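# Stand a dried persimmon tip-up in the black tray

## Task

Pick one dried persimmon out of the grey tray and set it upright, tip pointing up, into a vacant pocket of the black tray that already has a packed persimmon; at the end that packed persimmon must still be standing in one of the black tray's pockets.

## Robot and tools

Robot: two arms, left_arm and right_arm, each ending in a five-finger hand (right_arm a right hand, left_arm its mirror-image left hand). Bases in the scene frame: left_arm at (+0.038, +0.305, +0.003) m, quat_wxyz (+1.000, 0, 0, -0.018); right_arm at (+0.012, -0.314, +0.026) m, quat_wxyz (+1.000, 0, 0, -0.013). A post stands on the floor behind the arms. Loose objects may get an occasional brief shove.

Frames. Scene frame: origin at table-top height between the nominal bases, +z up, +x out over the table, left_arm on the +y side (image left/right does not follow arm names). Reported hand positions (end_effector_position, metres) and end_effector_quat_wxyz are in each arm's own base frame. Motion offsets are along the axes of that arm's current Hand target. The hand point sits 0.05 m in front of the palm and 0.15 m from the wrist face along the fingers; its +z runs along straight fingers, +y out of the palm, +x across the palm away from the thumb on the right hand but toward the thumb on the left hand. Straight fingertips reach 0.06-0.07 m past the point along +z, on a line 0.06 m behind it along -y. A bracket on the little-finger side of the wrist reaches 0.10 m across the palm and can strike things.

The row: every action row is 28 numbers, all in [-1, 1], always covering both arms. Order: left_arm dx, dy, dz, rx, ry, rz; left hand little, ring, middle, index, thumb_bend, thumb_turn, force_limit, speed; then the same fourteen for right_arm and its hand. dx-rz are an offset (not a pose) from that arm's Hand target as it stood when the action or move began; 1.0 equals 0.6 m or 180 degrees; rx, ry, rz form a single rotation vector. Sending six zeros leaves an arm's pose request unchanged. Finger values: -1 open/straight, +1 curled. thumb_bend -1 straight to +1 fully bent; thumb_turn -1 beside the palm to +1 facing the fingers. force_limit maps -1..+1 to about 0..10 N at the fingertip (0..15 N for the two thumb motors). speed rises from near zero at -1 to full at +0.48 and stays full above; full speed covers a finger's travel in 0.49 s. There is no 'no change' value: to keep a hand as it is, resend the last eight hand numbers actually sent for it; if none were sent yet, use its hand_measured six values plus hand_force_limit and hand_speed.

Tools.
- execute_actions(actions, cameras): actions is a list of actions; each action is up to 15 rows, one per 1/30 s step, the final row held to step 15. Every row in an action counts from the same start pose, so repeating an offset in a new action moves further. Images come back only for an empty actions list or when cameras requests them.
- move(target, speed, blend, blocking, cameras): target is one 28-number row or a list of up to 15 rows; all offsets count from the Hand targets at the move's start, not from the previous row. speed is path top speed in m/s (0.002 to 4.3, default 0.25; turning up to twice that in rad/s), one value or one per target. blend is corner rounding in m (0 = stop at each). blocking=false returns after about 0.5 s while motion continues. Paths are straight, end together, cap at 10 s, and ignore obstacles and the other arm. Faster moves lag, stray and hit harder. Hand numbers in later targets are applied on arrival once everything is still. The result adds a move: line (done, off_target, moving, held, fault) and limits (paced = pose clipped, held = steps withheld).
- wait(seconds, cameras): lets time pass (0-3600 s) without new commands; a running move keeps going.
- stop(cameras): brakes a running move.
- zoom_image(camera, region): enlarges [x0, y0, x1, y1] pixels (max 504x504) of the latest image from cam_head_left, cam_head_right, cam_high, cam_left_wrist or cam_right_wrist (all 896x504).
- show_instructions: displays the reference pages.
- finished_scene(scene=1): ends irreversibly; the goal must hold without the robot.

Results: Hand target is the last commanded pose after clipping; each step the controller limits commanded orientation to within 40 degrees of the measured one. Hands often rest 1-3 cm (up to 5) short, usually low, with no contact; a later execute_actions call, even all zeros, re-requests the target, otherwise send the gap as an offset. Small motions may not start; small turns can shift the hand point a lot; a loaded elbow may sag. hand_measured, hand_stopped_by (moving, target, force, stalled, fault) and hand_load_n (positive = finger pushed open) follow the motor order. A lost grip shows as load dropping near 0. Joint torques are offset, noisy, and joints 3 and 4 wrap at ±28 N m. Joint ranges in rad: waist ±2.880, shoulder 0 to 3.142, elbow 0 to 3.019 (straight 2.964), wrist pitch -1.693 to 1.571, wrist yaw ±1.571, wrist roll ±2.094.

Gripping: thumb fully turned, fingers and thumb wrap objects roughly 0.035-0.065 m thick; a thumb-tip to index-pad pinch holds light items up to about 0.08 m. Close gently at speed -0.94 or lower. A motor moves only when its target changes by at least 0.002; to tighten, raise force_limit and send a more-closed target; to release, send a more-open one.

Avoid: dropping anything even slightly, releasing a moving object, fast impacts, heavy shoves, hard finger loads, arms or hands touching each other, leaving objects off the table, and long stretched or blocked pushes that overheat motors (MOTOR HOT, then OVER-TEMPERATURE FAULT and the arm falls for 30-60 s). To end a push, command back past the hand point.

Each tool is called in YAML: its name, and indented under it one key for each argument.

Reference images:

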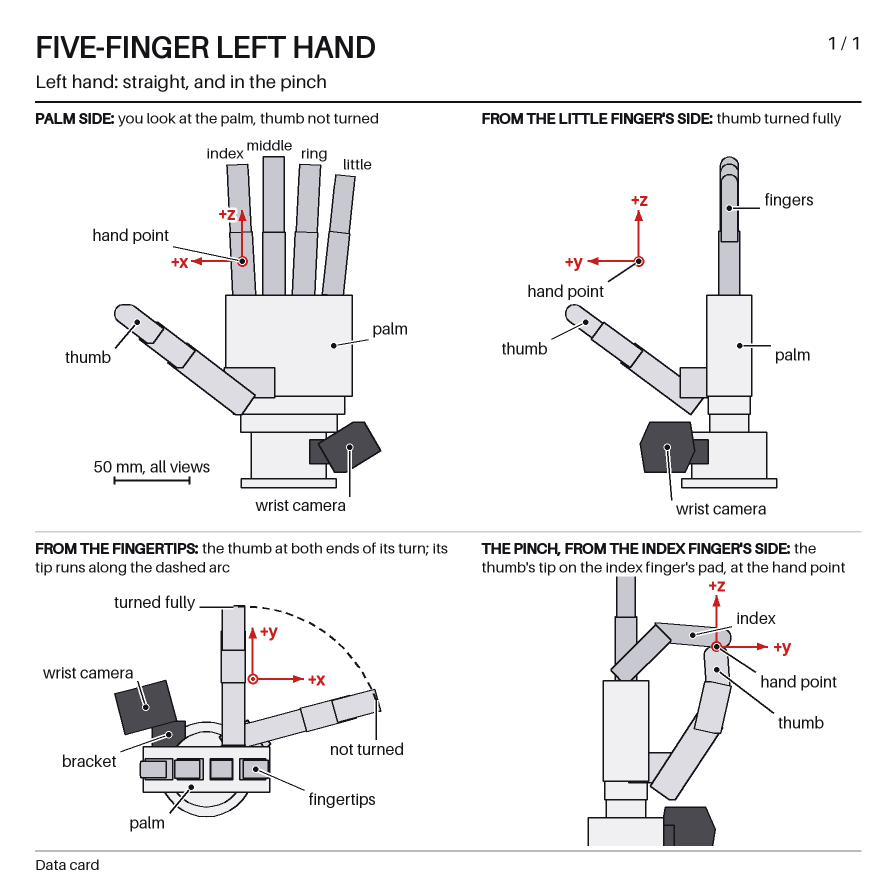

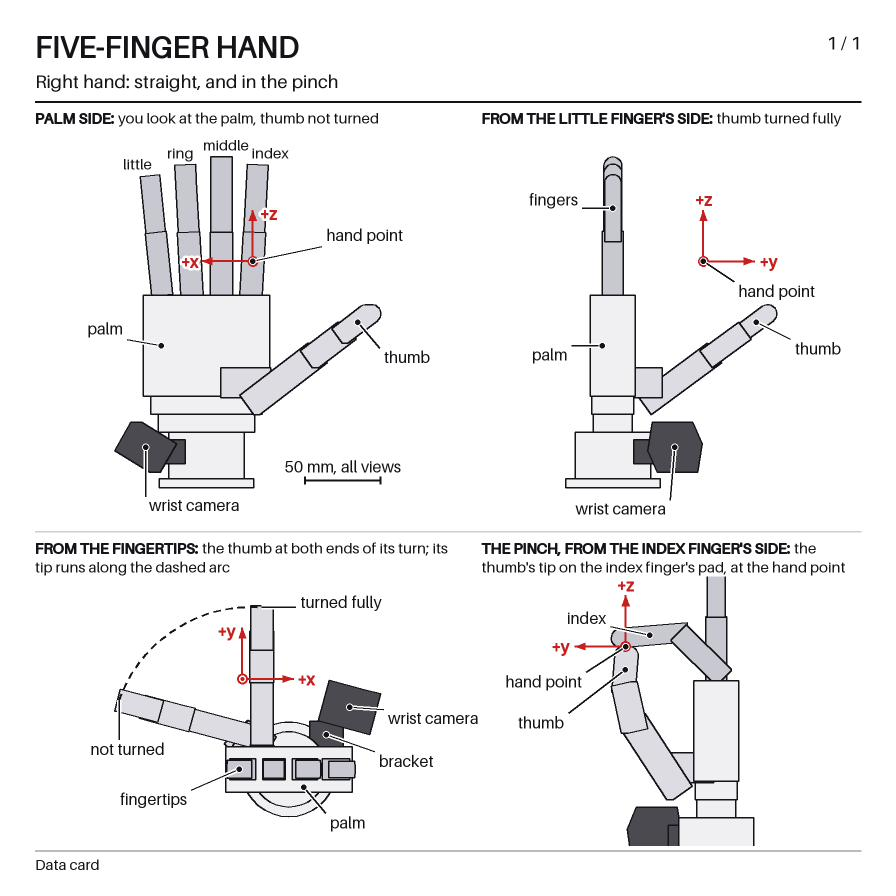

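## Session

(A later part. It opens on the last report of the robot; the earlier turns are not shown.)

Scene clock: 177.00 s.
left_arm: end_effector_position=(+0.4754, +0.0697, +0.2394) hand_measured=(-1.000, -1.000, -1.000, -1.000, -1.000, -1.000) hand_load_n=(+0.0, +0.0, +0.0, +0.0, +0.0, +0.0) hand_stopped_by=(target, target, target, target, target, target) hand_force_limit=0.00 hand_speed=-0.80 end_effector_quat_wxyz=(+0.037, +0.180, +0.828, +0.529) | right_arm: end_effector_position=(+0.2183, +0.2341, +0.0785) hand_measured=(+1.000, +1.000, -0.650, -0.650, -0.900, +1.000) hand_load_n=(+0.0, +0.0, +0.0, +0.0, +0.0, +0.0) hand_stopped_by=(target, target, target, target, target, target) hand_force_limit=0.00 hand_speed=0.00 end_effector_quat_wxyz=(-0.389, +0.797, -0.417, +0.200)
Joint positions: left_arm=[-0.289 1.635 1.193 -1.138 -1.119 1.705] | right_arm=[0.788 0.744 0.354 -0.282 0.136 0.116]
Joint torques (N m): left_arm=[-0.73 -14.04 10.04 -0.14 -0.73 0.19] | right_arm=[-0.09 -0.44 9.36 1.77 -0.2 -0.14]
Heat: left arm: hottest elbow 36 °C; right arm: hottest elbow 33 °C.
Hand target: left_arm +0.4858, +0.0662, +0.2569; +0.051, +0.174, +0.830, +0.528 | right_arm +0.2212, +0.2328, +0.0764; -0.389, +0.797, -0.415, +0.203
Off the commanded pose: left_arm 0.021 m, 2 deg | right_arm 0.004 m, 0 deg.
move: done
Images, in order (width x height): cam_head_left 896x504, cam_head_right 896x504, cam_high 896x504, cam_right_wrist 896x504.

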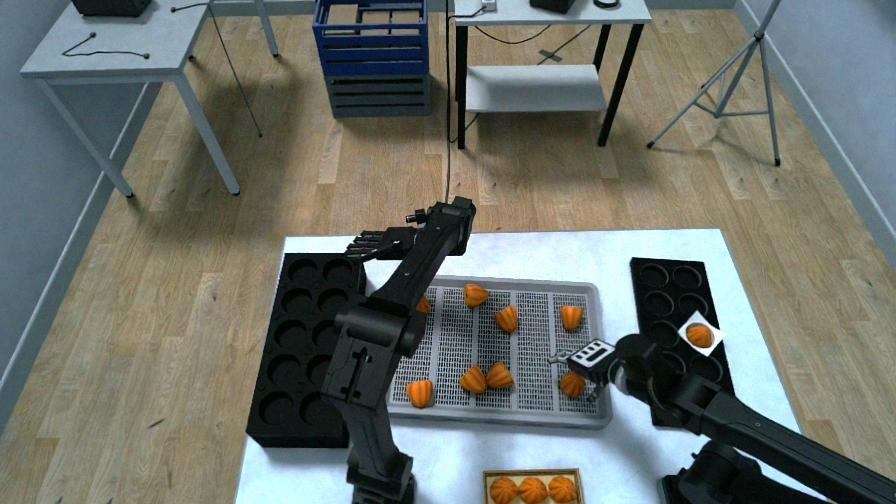

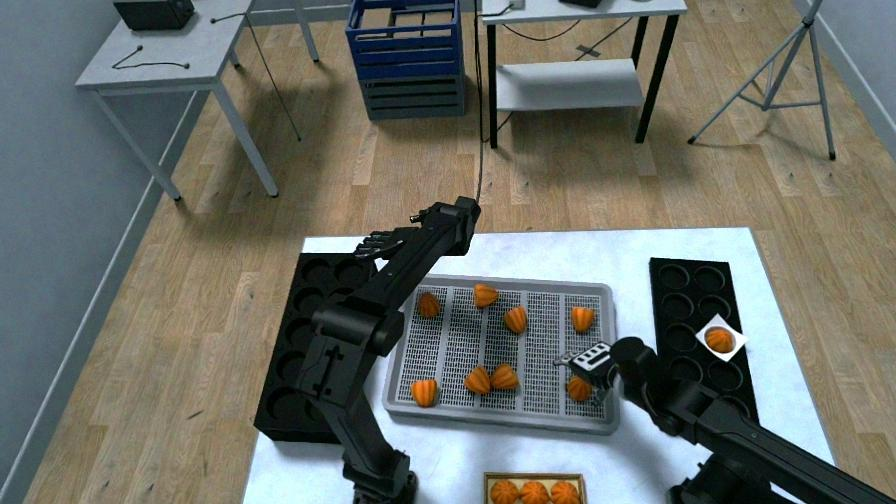

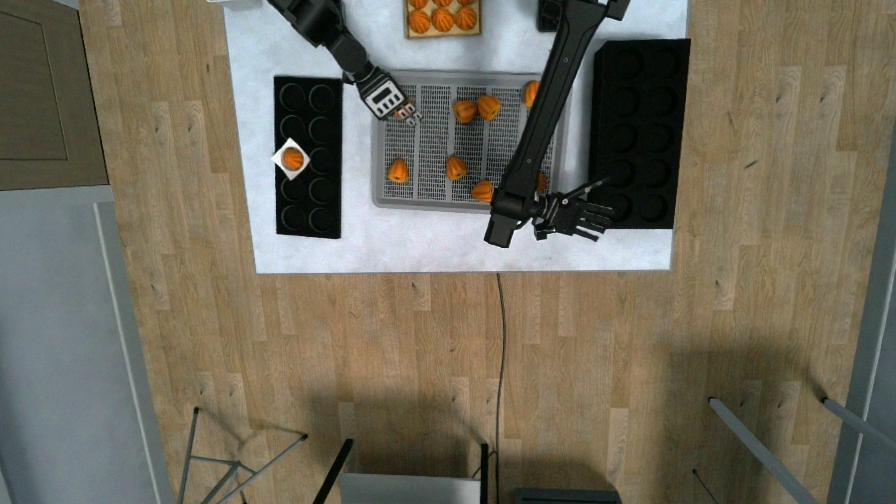

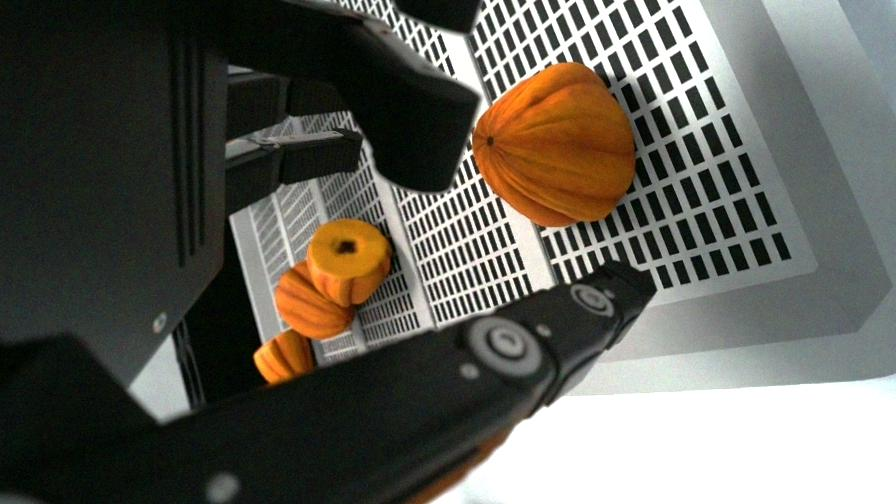

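move:
  target: [0,0,0,0,0,0,-1,-1,-1,-1,-1,-1,0,-0.8,0.0133,0.0499,0.039,0,0,0,1,1,-0.65,-0.65,-0.9,1,0,0]
  speed: 0.08
  cameras: ["cam_high","cam_head_right","cam_head_left","cam_right_wrist"]

zoom_image:
  camera: "cam_high"
  region: [340, 60, 440, 160]

zoom_image:
  camera: "cam_head_left"
  region: [540, 300, 660, 420]

Scene clock: 185.40 s.
left_arm: end_effector_position=(+0.4754, +0.0697, +0.2394) hand_measured=(-1.000, -1.000, -1.000, -1.000, -1.000, -1.000) hand_load_n=(+0.5, +0.0, +0.0, +0.0, +0.0, +0.0) hand_stopped_by=(target, target, target, target, target, target) hand_force_limit=0.00 hand_speed=-0.80 end_effector_quat_wxyz=(+0.037, +0.180, +0.828, +0.529) | right_arm: end_effector_position=(+0.2233, +0.2286, +0.0411) hand_measured=(+1.000, +1.000, -0.650, -0.650, -0.900, +1.000) hand_load_n=(+0.0, +0.0, +0.0, +0.0, +0.0, +0.0) hand_stopped_by=(target, target, target, target, target, target) hand_force_limit=0.00 hand_speed=0.00 end_effector_quat_wxyz=(-0.390, +0.797, -0.416, +0.199)
Joint positions: left_arm=[-0.289 1.635 1.193 -1.138 -1.119 1.705] | right_arm=[0.75 0.837 0.276 -0.107 0.105 0.091]
Joint torques (N m): left_arm=[-0.73 -14.04 10.02 -0.13 -0.73 0.19] | right_arm=[-0.32 -0.85 8.55 1.77 -0.22 -0.13]
Heat: left arm: hottest elbow 37 °C; right arm: hottest elbow 34 °C.
Hand target: left_arm +0.4858, +0.0662, +0.2569; +0.051, +0.174, +0.830, +0.528 | right_arm +0.2257, +0.2263, +0.0384; -0.389, +0.797, -0.415, +0.203
Off the commanded pose: left_arm 0.021 m, 2 deg | right_arm 0.004 m, 0 deg.
move: done
Images, in order (width x height): cam_head_left 896x504, cam_head_right 896x504, cam_high 896x504, cam_right_wrist 896x504.

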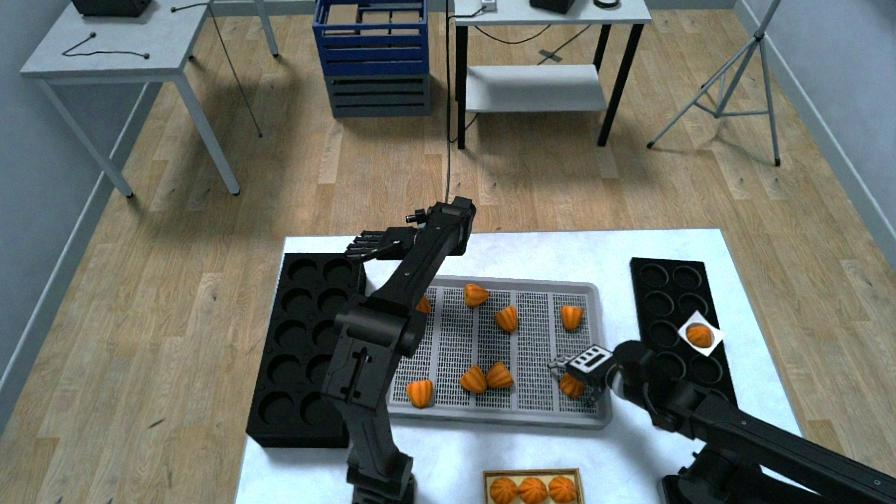

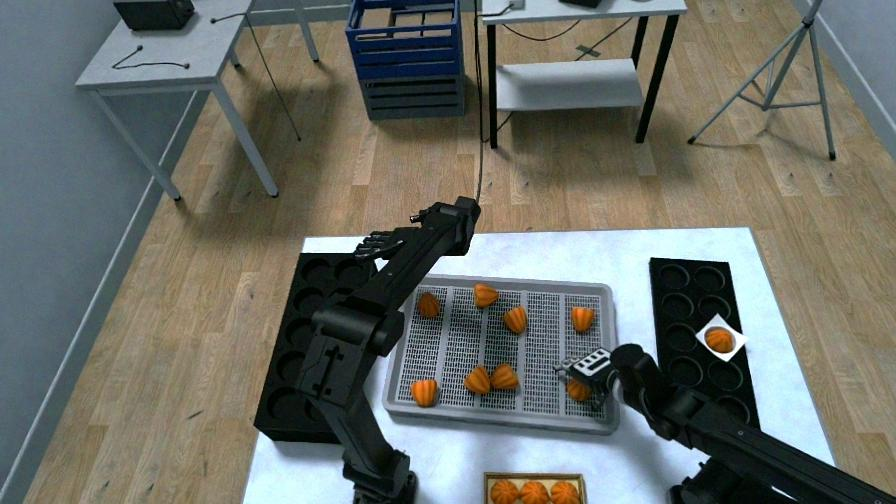

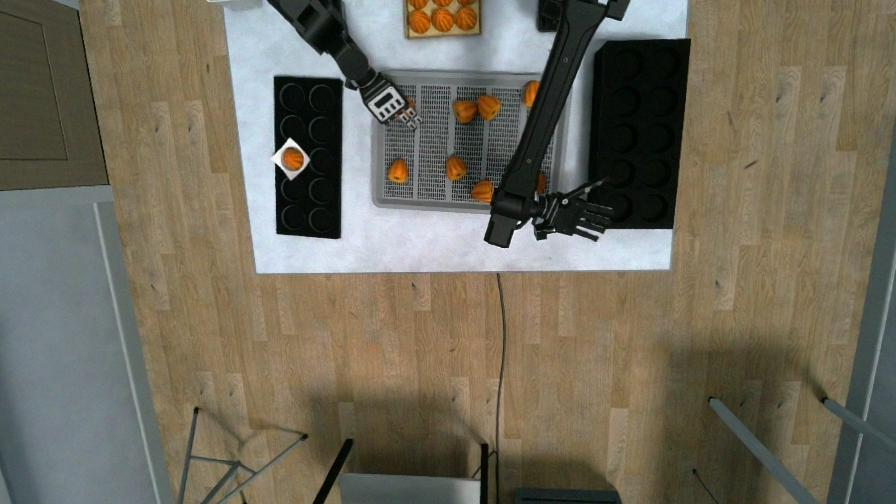

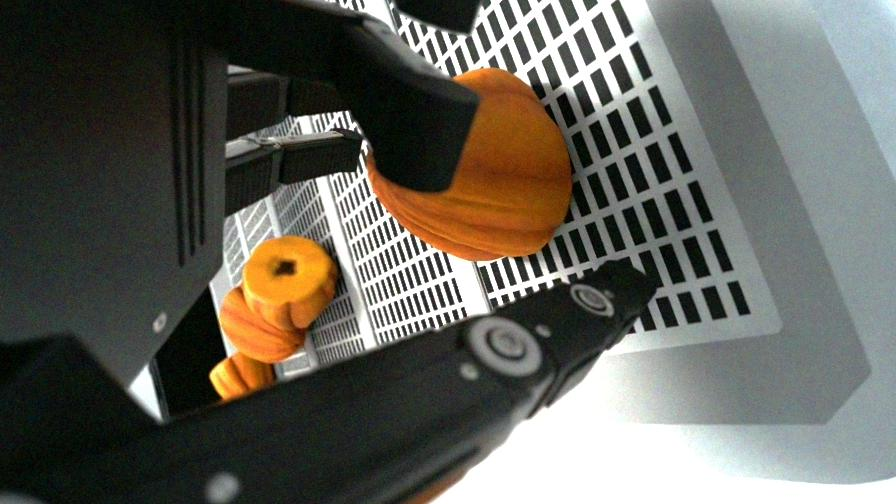

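Scaled by 5.040 from the camera's image (finer frame: 1280x720).

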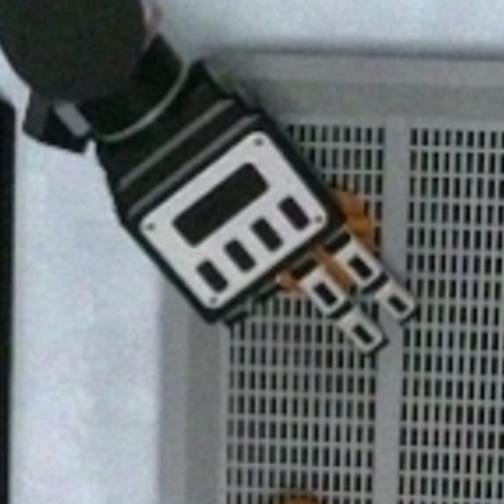

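Scaled by 4.200 from the camera's image (finer frame: 1280x720).

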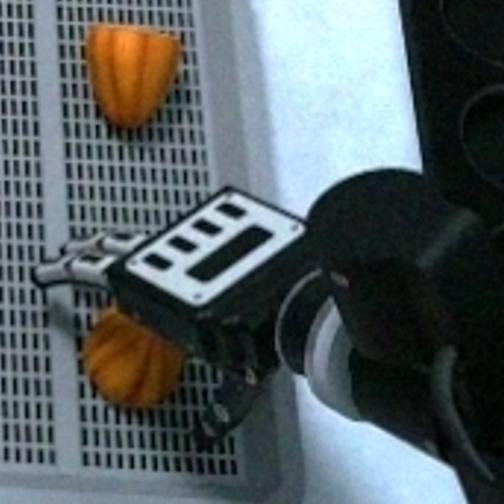

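move:
  target: [0,0,0,0,0,0,-1,-1,-1,-1,-1,-1,0,-0.8,0,0,0,0,0,0,1,1,-0.45,-0.45,-0.55,1,-0.6,-0.5]
  cameras: ["cam_head_left","cam_right_wrist"]

Scene clock: 192.73 s.
left_arm: end_effector_position=(+0.4754, +0.0697, +0.2394) hand_measured=(-1.000, -1.000, -1.000, -1.000, -1.000, -1.000) hand_load_n=(+0.0, +0.0, +0.0, +0.0, +0.0, +0.0) hand_stopped_by=(target, target, target, target, target, target) hand_force_limit=0.00 hand_speed=-0.80 end_effector_quat_wxyz=(+0.037, +0.180, +0.828, +0.529) | right_arm: end_effector_position=(+0.2233, +0.2287, +0.0411) hand_measured=(+1.000, +1.000, -0.450, -0.450, -0.550, +1.000) hand_load_n=(+0.0, +0.0, +0.0, +0.0, +0.0, +0.5) hand_stopped_by=(target, target, target, target, target, target) hand_force_limit=-0.60 hand_speed=-0.50 end_effector_quat_wxyz=(-0.390, +0.797, -0.416, +0.200)
Joint positions: left_arm=[-0.289 1.635 1.193 -1.138 -1.119 1.705] | right_arm=[0.75 0.837 0.276 -0.107 0.105 0.091]
Joint torques (N m): left_arm=[-0.79 -14.04 10.03 -0.14 -0.73 0.19] | right_arm=[-0.32 -1.2 8.55 1.74 -0.22 -0.13]
Heat: left arm: hottest elbow 37 °C; right arm: hottest elbow 34 °C.
Hand target: left_arm +0.4858, +0.0662, +0.2569; +0.051, +0.174, +0.830, +0.528 | right_arm +0.2258, +0.2263, +0.0385; -0.389, +0.797, -0.415, +0.203
Off the commanded pose: left_arm 0.021 m, 2 deg | right_arm 0.004 m, 0 deg.
move: done

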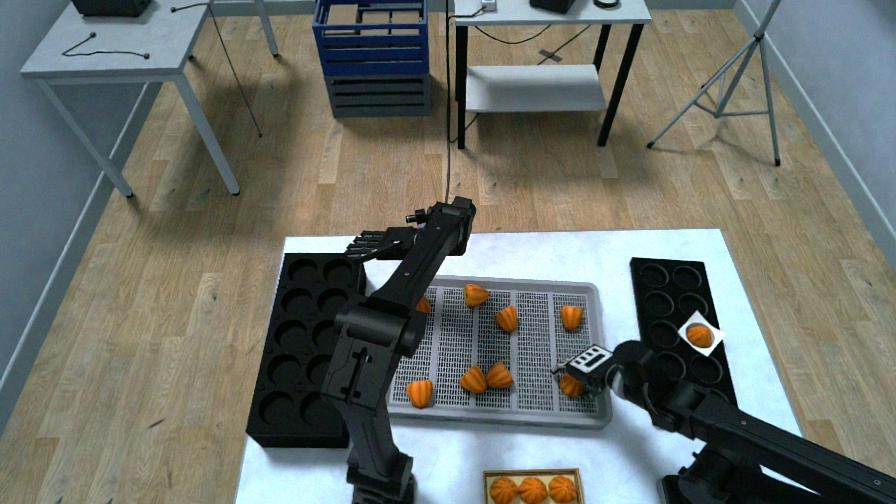

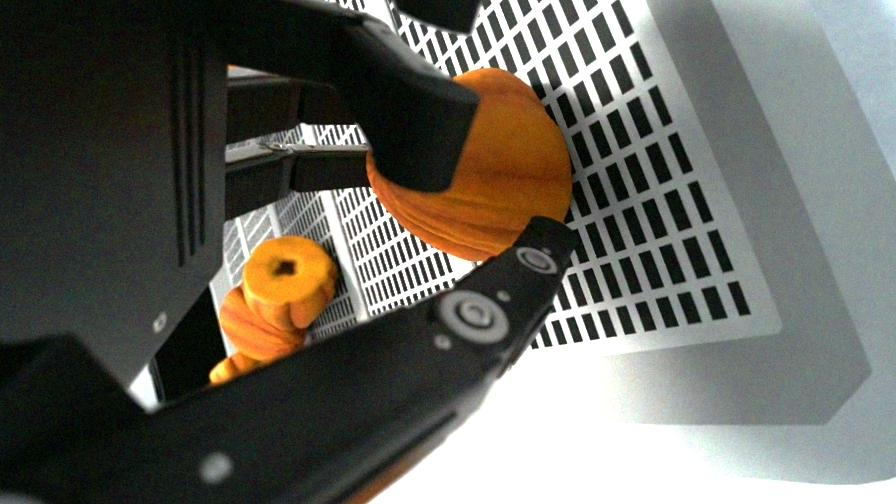

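move:
  target: [0,0,0,0,0,0,-1,-1,-1,-1,-1,-1,0,-0.8,0,0,0,0,0,0,1,1,-0.1,-0.1,-0.1,1,-0.6,-0.92]
  cameras: ["cam_high","cam_head_left","cam_right_wrist"]

Scene clock: 197.70 s.
left_arm: end_effector_position=(+0.4754, +0.0697, +0.2394) hand_measured=(-1.000, -1.000, -1.000, -1.000, -1.000, -1.000) hand_load_n=(+0.0, +0.0, +0.0, +0.0, +0.0, +0.0) hand_stopped_by=(target, target, target, target, target, target) hand_force_limit=0.00 hand_speed=-0.80 end_effector_quat_wxyz=(+0.037, +0.180, +0.828, +0.529) | right_arm: end_effector_position=(+0.2236, +0.2288, +0.0410) hand_measured=(+1.000, +1.000, -0.190, -0.100, -0.378, +1.000) hand_load_n=(+0.0, +0.0, +2.0, +1.5, +3.0, +0.0) hand_stopped_by=(target, target, force, target, force, target) hand_force_limit=-0.60 hand_speed=-0.92 end_effector_quat_wxyz=(-0.390, +0.797, -0.416, +0.200)
Joint positions: left_arm=[-0.289 1.635 1.193 -1.138 -1.119 1.705] | right_arm=[0.749 0.838 0.276 -0.105 0.105 0.091]
Joint torques (N m): left_arm=[-0.73 -13.98 10.03 -0.14 -0.73 0.19] | right_arm=[-0.21 -1.26 8.57 1.72 -0.22 -0.12]
Heat: left arm: hottest elbow 37 °C; right arm: hottest elbow 34 °C.
Hand target: left_arm +0.4858, +0.0662, +0.2569; +0.051, +0.174, +0.830, +0.528 | right_arm +0.2258, +0.2263, +0.0384; -0.389, +0.797, -0.415, +0.203
Off the commanded pose: left_arm 0.021 m, 2 deg | right_arm 0.004 m, 0 deg.
move: done
Images, in order (width x height): cam_head_left 896x504, cam_high 896x504, cam_right_wrist 896x504.

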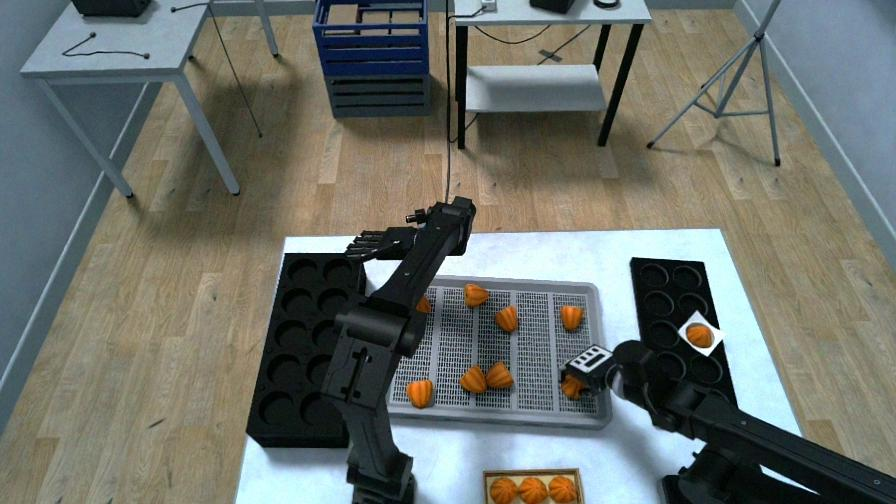

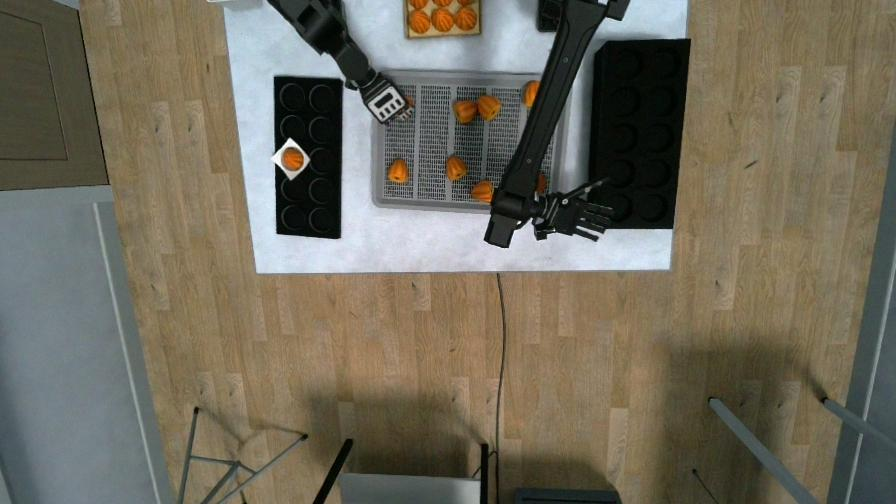

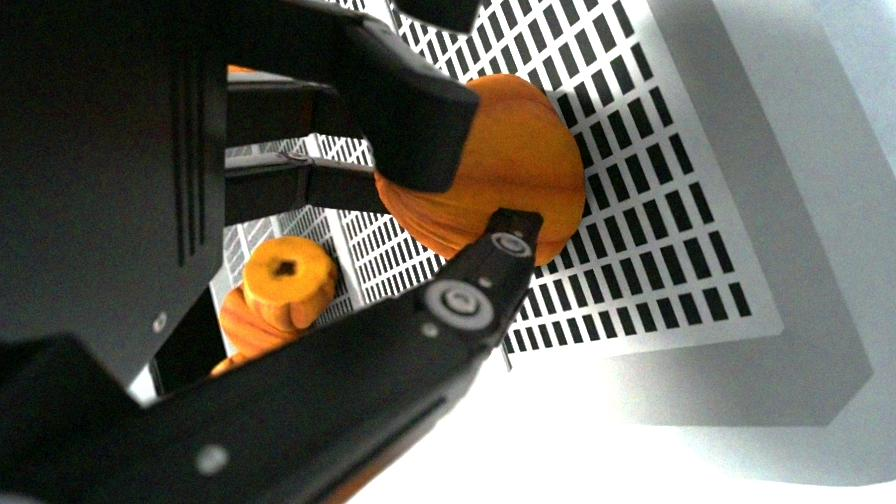

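move:
  target:
    - [0,0,0,0,0,0,-1,-1,-1,-1,-1,-1,0,-0.8,0,0,0,0,0,0,1,1,-0.5,-0.5,-0.6,1,-0.6,-0.6]
    - [0,0,0,0,0,0,-1,-1,-1,-1,-1,-1,0,-0.8,0.0133,0,0,0,0,0,1,1,-0.5,-0.5,-0.6,1,-0.6,-0.6]
  speed: 0.05
  cameras: ["cam_right_wrist"]

Scene clock: 204.63 s.
left_arm: end_effector_position=(+0.4754, +0.0697, +0.2394) hand_measured=(-1.000, -1.000, -1.000, -1.000, -1.000, -1.000) hand_load_n=(+0.0, +0.0, +0.0, +0.0, +0.0, +0.0) hand_stopped_by=(target, target, target, target, target, target) hand_force_limit=0.00 hand_speed=-0.80 end_effector_quat_wxyz=(+0.037, +0.180, +0.828, +0.529) | right_arm: end_effector_position=(+0.2285, +0.2228, +0.0408) hand_measured=(+1.000, +1.000, -0.500, -0.500, -0.600, +1.000) hand_load_n=(+0.0, +0.0, +0.0, +0.0, +0.0, +0.0) hand_stopped_by=(target, target, target, target, target, target) hand_force_limit=-0.60 hand_speed=-0.60 end_effector_quat_wxyz=(-0.389, +0.797, -0.417, +0.199)
Joint positions: left_arm=[-0.289 1.635 1.193 -1.138 -1.119 1.705] | right_arm=[0.71 0.838 0.276 -0.105 0.074 0.067]
Joint torques (N m): left_arm=[-0.73 -14.04 10.03 -0.14 -0.73 0.19] | right_arm=[-0.26 -1.49 8.43 1.72 -0.23 -0.14]
Heat: left arm: hottest elbow 37 °C; right arm: hottest elbow 34 °C.
Hand target: left_arm +0.4858, +0.0662, +0.2569; +0.051, +0.174, +0.830, +0.528 | right_arm +0.2303, +0.2198, +0.0384; -0.389, +0.797, -0.415, +0.202
Off the commanded pose: left_arm 0.021 m, 2 deg | right_arm 0.004 m, 0 deg.
move: done

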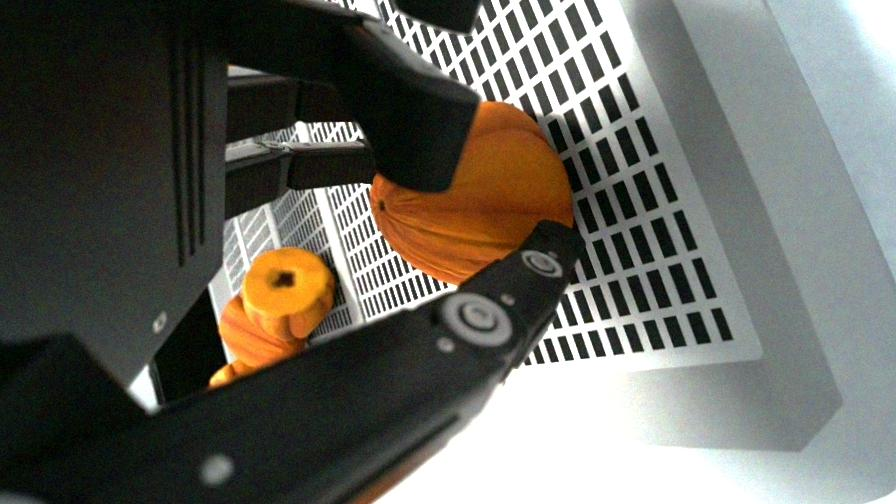

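move:
  target: [0,0,0,0,0,0,-1,-1,-1,-1,-1,-1,0,-0.8,0,0,0,0,0,0,1,1,-0.05,-0.05,-0.1,1,-0.55,-0.92]
  cameras: ["cam_high","cam_head_left","cam_right_wrist"]

Scene clock: 208.17 s.
left_arm: end_effector_position=(+0.4754, +0.0697, +0.2394) hand_measured=(-1.000, -1.000, -1.000, -1.000, -1.000, -1.000) hand_load_n=(+0.0, +0.0, +0.0, +0.0, +0.0, +0.0) hand_stopped_by=(target, target, target, target, target, target) hand_force_limit=0.00 hand_speed=-0.80 end_effector_quat_wxyz=(+0.037, +0.180, +0.828, +0.529) | right_arm: end_effector_position=(+0.2287, +0.2225, +0.0407) hand_measured=(+1.000, +1.000, -0.142, -0.098, -0.406, +1.000) hand_load_n=(+0.0, +0.0, +1.5, +2.5, +4.0, -0.5) hand_stopped_by=(target, target, force, force, force, target) hand_force_limit=-0.55 hand_speed=-0.92 end_effector_quat_wxyz=(-0.389, +0.797, -0.416, +0.199)
Joint positions: left_arm=[-0.289 1.635 1.193 -1.138 -1.119 1.705] | right_arm=[0.709 0.838 0.276 -0.105 0.073 0.065]
Joint torques (N m): left_arm=[-0.73 -13.98 10.03 -0.14 -0.73 0.19] | right_arm=[-0.26 -1.61 8.4 1.7 -0.25 -0.12]
Heat: left arm: hottest elbow 37 °C; right arm: hottest elbow 34 °C.
Hand target: left_arm +0.4858, +0.0662, +0.2569; +0.051, +0.174, +0.830, +0.528 | right_arm +0.2303, +0.2198, +0.0384; -0.389, +0.797, -0.415, +0.202
Off the commanded pose: left_arm 0.021 m, 2 deg | right_arm 0.004 m, 0 deg.
move: done
Images, in order (width x height): cam_head_left 896x504, cam_high 896x504, cam_right_wrist 896x504.

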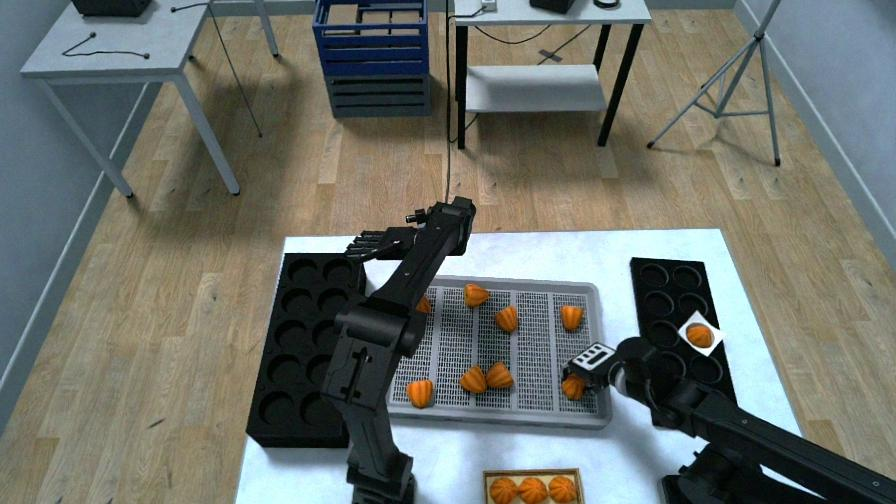

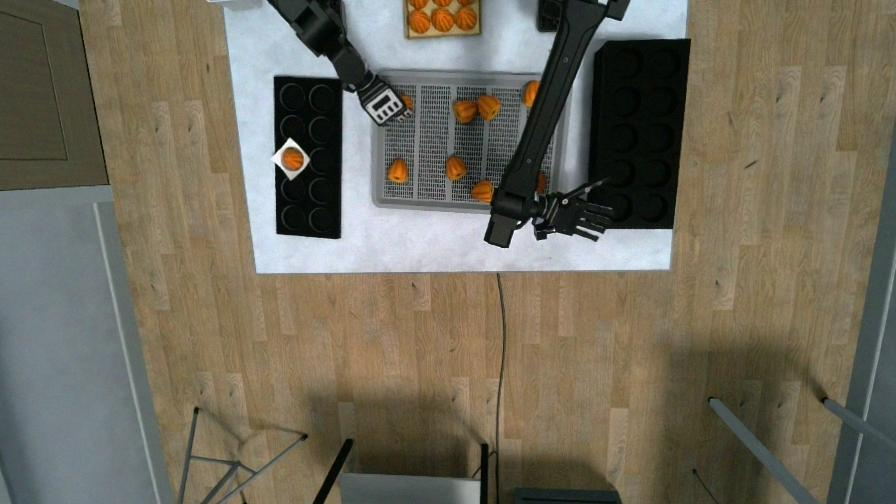

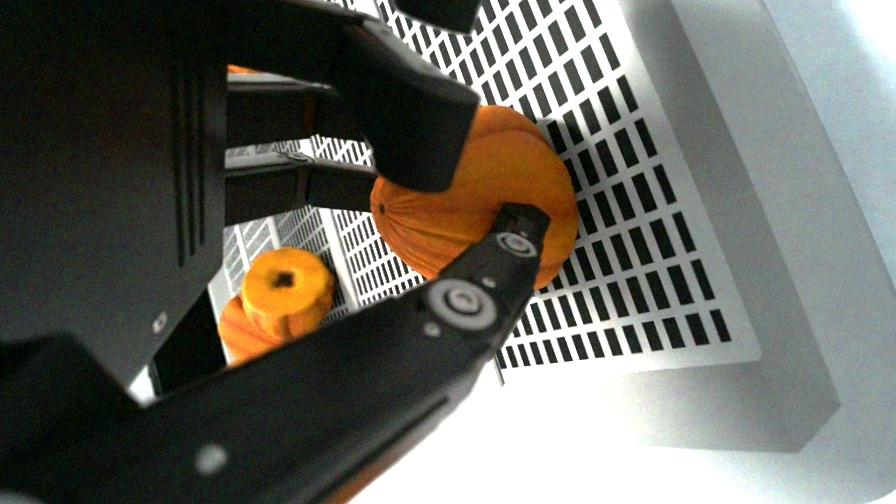

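move:
  target: [0,0,0,0,0,0,-1,-1,-1,-1,-1,-1,0,-0.8,0,-0.105,-0.0821,0,0,0,1,1,-0.05,-0.05,-0.1,1,-0.55,-0.92]
  speed: 0.08
  cameras: ["cam_high","cam_head_left","cam_right_wrist"]

Scene clock: 211.90 s.
left_arm: end_effector_position=(+0.4754, +0.0697, +0.2394) hand_measured=(-1.000, -1.000, -1.000, -1.000, -1.000, -1.000) hand_load_n=(+0.0, +0.0, +0.0, +0.0, +0.0, +0.0) hand_stopped_by=(target, target, target, target, target, target) hand_force_limit=0.00 hand_speed=-0.80 end_effector_quat_wxyz=(+0.037, +0.180, +0.828, +0.529) | right_arm: end_effector_position=(+0.2145, +0.2104, +0.0857) hand_measured=(+1.000, +1.000, -0.142, -0.098, -0.406, +1.000) hand_load_n=(-0.5, +0.0, +2.0, +1.5, +3.0, +0.0) hand_stopped_by=(target, target, force, force, force, target) hand_force_limit=-0.55 hand_speed=-0.92 end_effector_quat_wxyz=(-0.364, +0.809, -0.421, +0.189)
Joint positions: left_arm=[-0.289 1.635 1.193 -1.138 -1.119 1.705] | right_arm=[0.709 0.687 0.383 -0.423 0.073 0.065]
Joint torques (N m): left_arm=[-0.73 -13.98 10.04 -0.14 -0.73 0.19] | right_arm=[-0.15 -2.08 14.35 1.1 -0.18 -0.12]
Heat: left arm: hottest elbow 37 °C; right arm: hottest elbow 35 °C.
Hand target: left_arm +0.4858, +0.0662, +0.2569; +0.051, +0.174, +0.830, +0.528 | right_arm +0.2302, +0.2198, +0.1184; -0.389, +0.797, -0.415, +0.202
Off the commanded pose: left_arm 0.021 m, 2 deg | right_arm 0.037 m, 4 deg.
move: off_target (right_arm)
Images, in order (width x height): cam_head_left 896x504, cam_high 896x504, cam_right_wrist 896x504.

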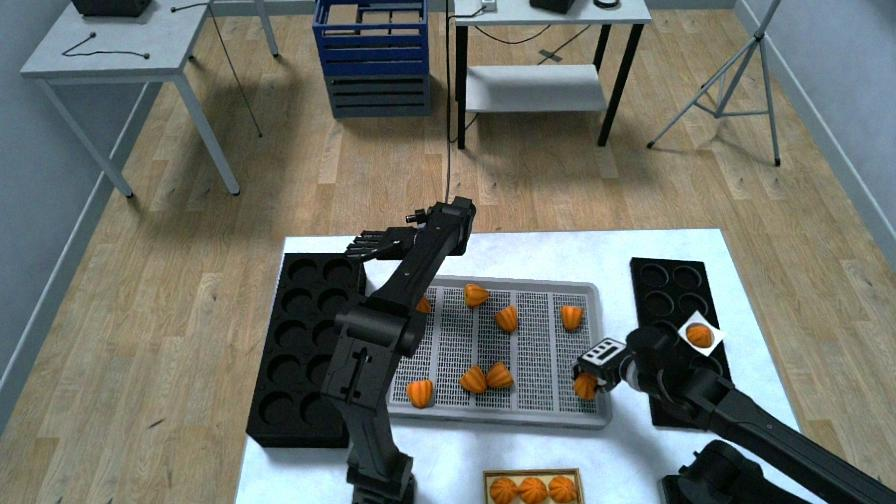

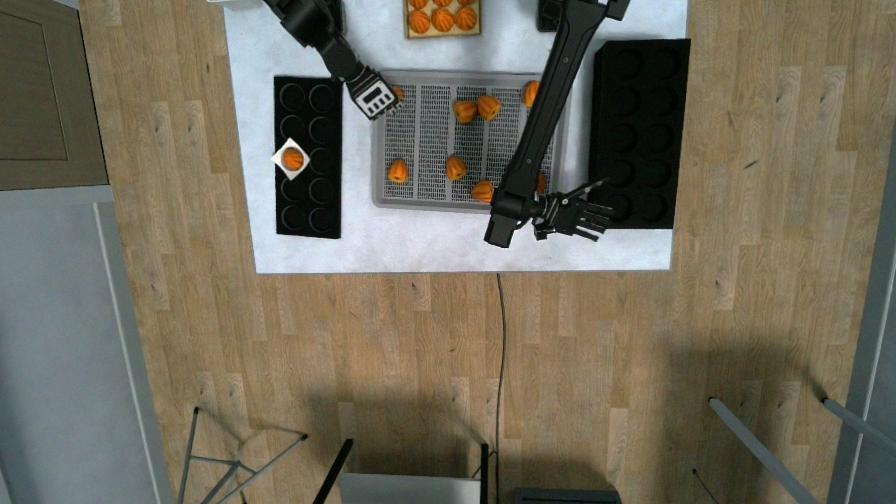

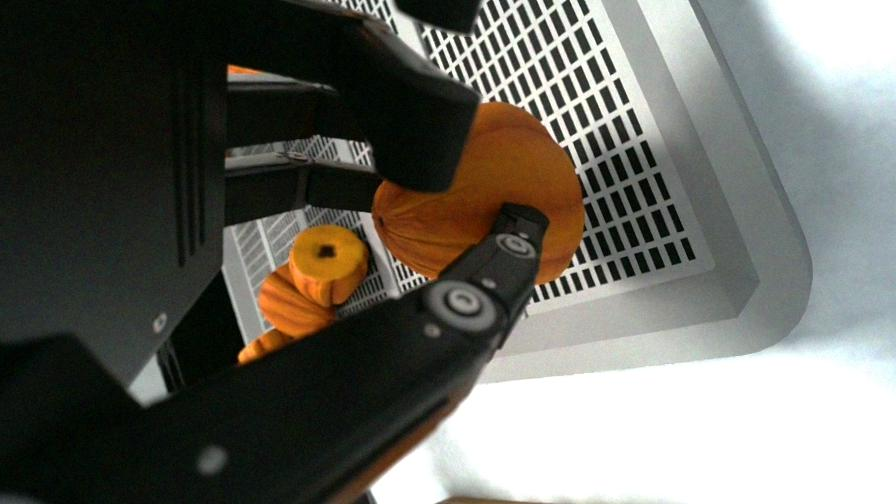

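move:
  target:
    - [0,0,0,0,0,0,-1,-1,-1,-1,-1,-1,0,-0.8,0,-0.105,-0.0821,0,0,0,1,1,-0.05,-0.05,-0.1,1,-0.55,-0.92]
    - [0,0,0,0,0,0,-1,-1,-1,-1,-1,-1,0,-0.8,0.5003,-0.1763,0.009,0,0.1532,0.1198,1,1,-0.05,-0.05,-0.1,1,-0.55,-0.92]
  speed: 0.12
  blend: 0.03
  cameras: ["cam_high","cam_head_left","cam_head_right","cam_right_wrist"]

zoom_image:
  camera: "cam_high"
  region: [240, 60, 380, 250]

zoom_image:
  camera: "cam_head_left"
  region: [620, 240, 800, 440]

Scene clock: 230.70 s.
left_arm: end_effector_position=(+0.4754, +0.0697, +0.2394) hand_measured=(-1.000, -1.000, -1.000, -1.000, -1.000, -1.000) hand_load_n=(+0.0, +0.0, +0.0, +0.0, +0.0, +0.0) hand_stopped_by=(target, target, target, target, target, target) hand_force_limit=0.00 hand_speed=-0.80 end_effector_quat_wxyz=(+0.037, +0.180, +0.828, +0.529) | right_arm: end_effector_position=(+0.4338, +0.0178, +0.1677) hand_measured=(+1.000, +1.000, -0.142, -0.098, -0.406, +1.000) hand_load_n=(+0.0, +0.0, +1.5, +1.5, +3.0, +0.0) hand_stopped_by=(target, target, force, force, force, target) hand_force_limit=-0.55 hand_speed=-0.92 end_effector_quat_wxyz=(-0.289, +0.652, -0.639, +0.287)
Joint positions: left_arm=[-0.289 1.635 1.193 -1.138 -1.119 1.705] | right_arm=[-0.041 1.094 0.812 -0.45 -0.042 -0.044]
Joint torques (N m): left_arm=[-0.73 -13.98 10.02 -0.12 -0.73 0.19] | right_arm=[-0.03 -5.6 14.56 1.88 -0.07 0.06]
Heat: left arm: hottest elbow 37 °C; right arm: hottest elbow 39 °C.
Hand target: left_arm +0.4858, +0.0662, +0.2569; +0.051, +0.174, +0.830, +0.528 | right_arm +0.4593, +0.0136, +0.1984; -0.310, +0.636, -0.636, +0.310
Off the commanded pose: left_arm 0.021 m, 2 deg | right_arm 0.040 m, 4 deg.
move: off_target (right_arm)
Images, in order (width x height): cam_head_left 896x504, cam_head_right 896x504, cam_high 896x504, cam_right_wrist 896x504.

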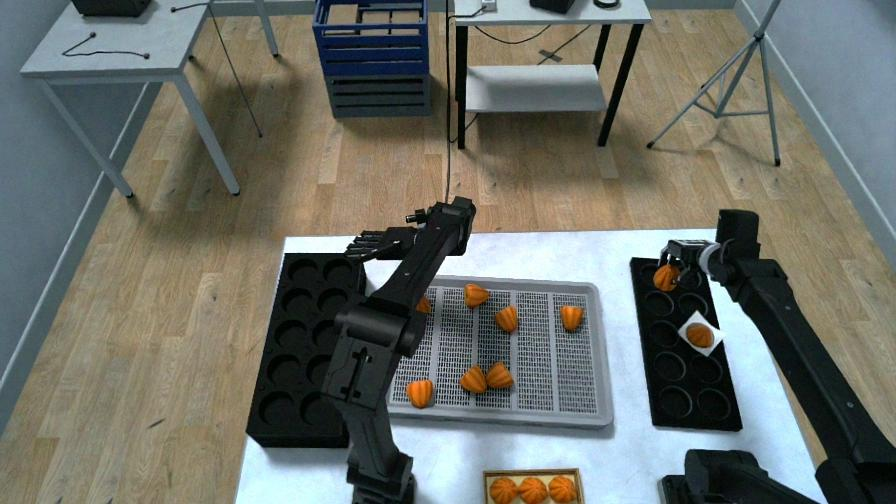

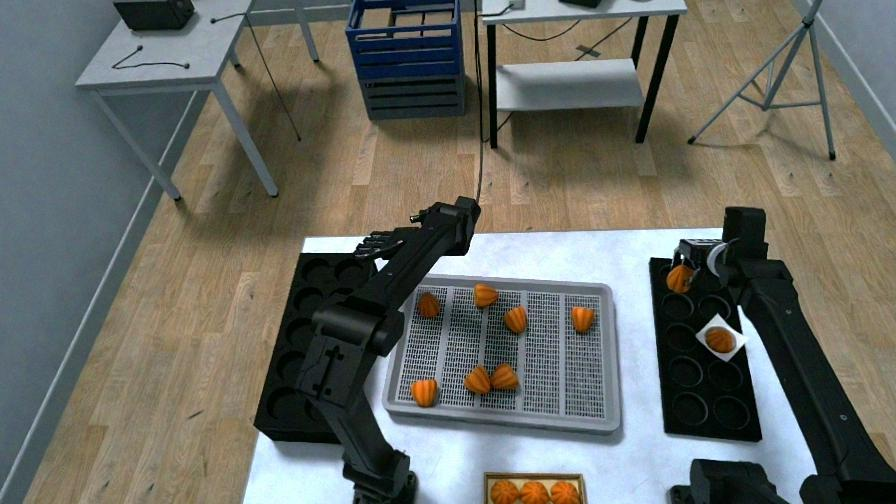

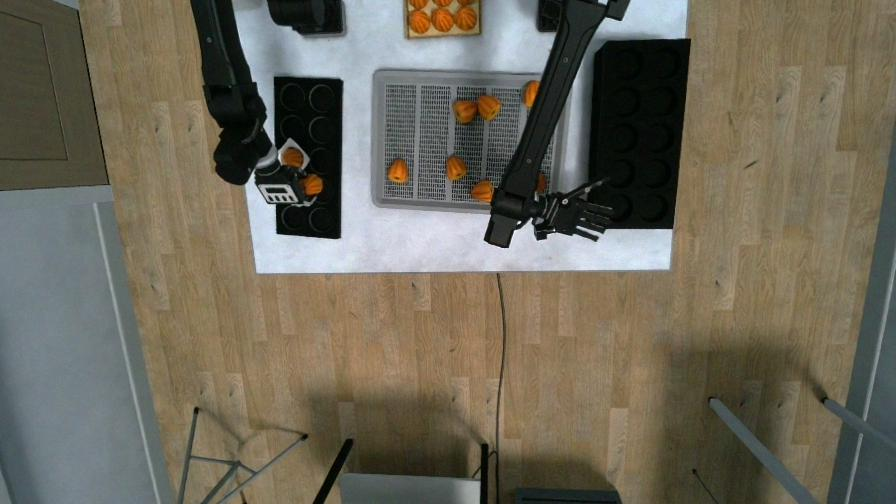

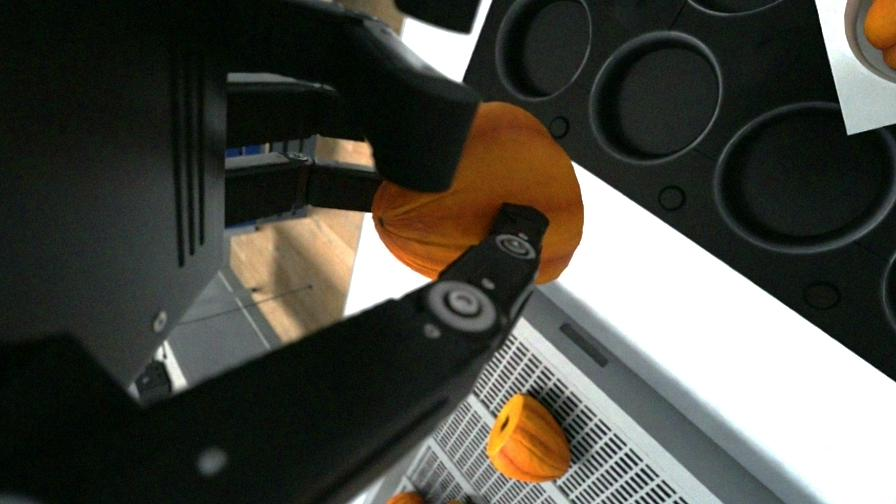

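Scaled by 2.653 from the camera's image (finer frame: 1280x720).

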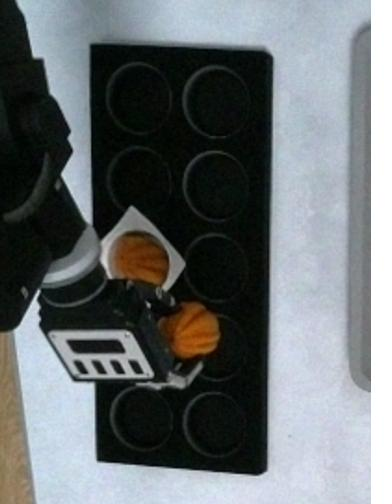

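Scaled by 2.520 from the camera's image (finer frame: 1280x720).

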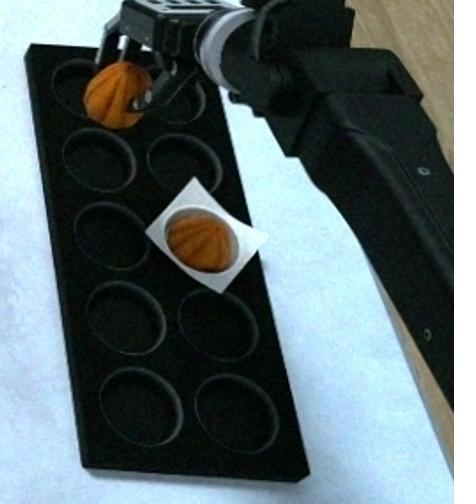

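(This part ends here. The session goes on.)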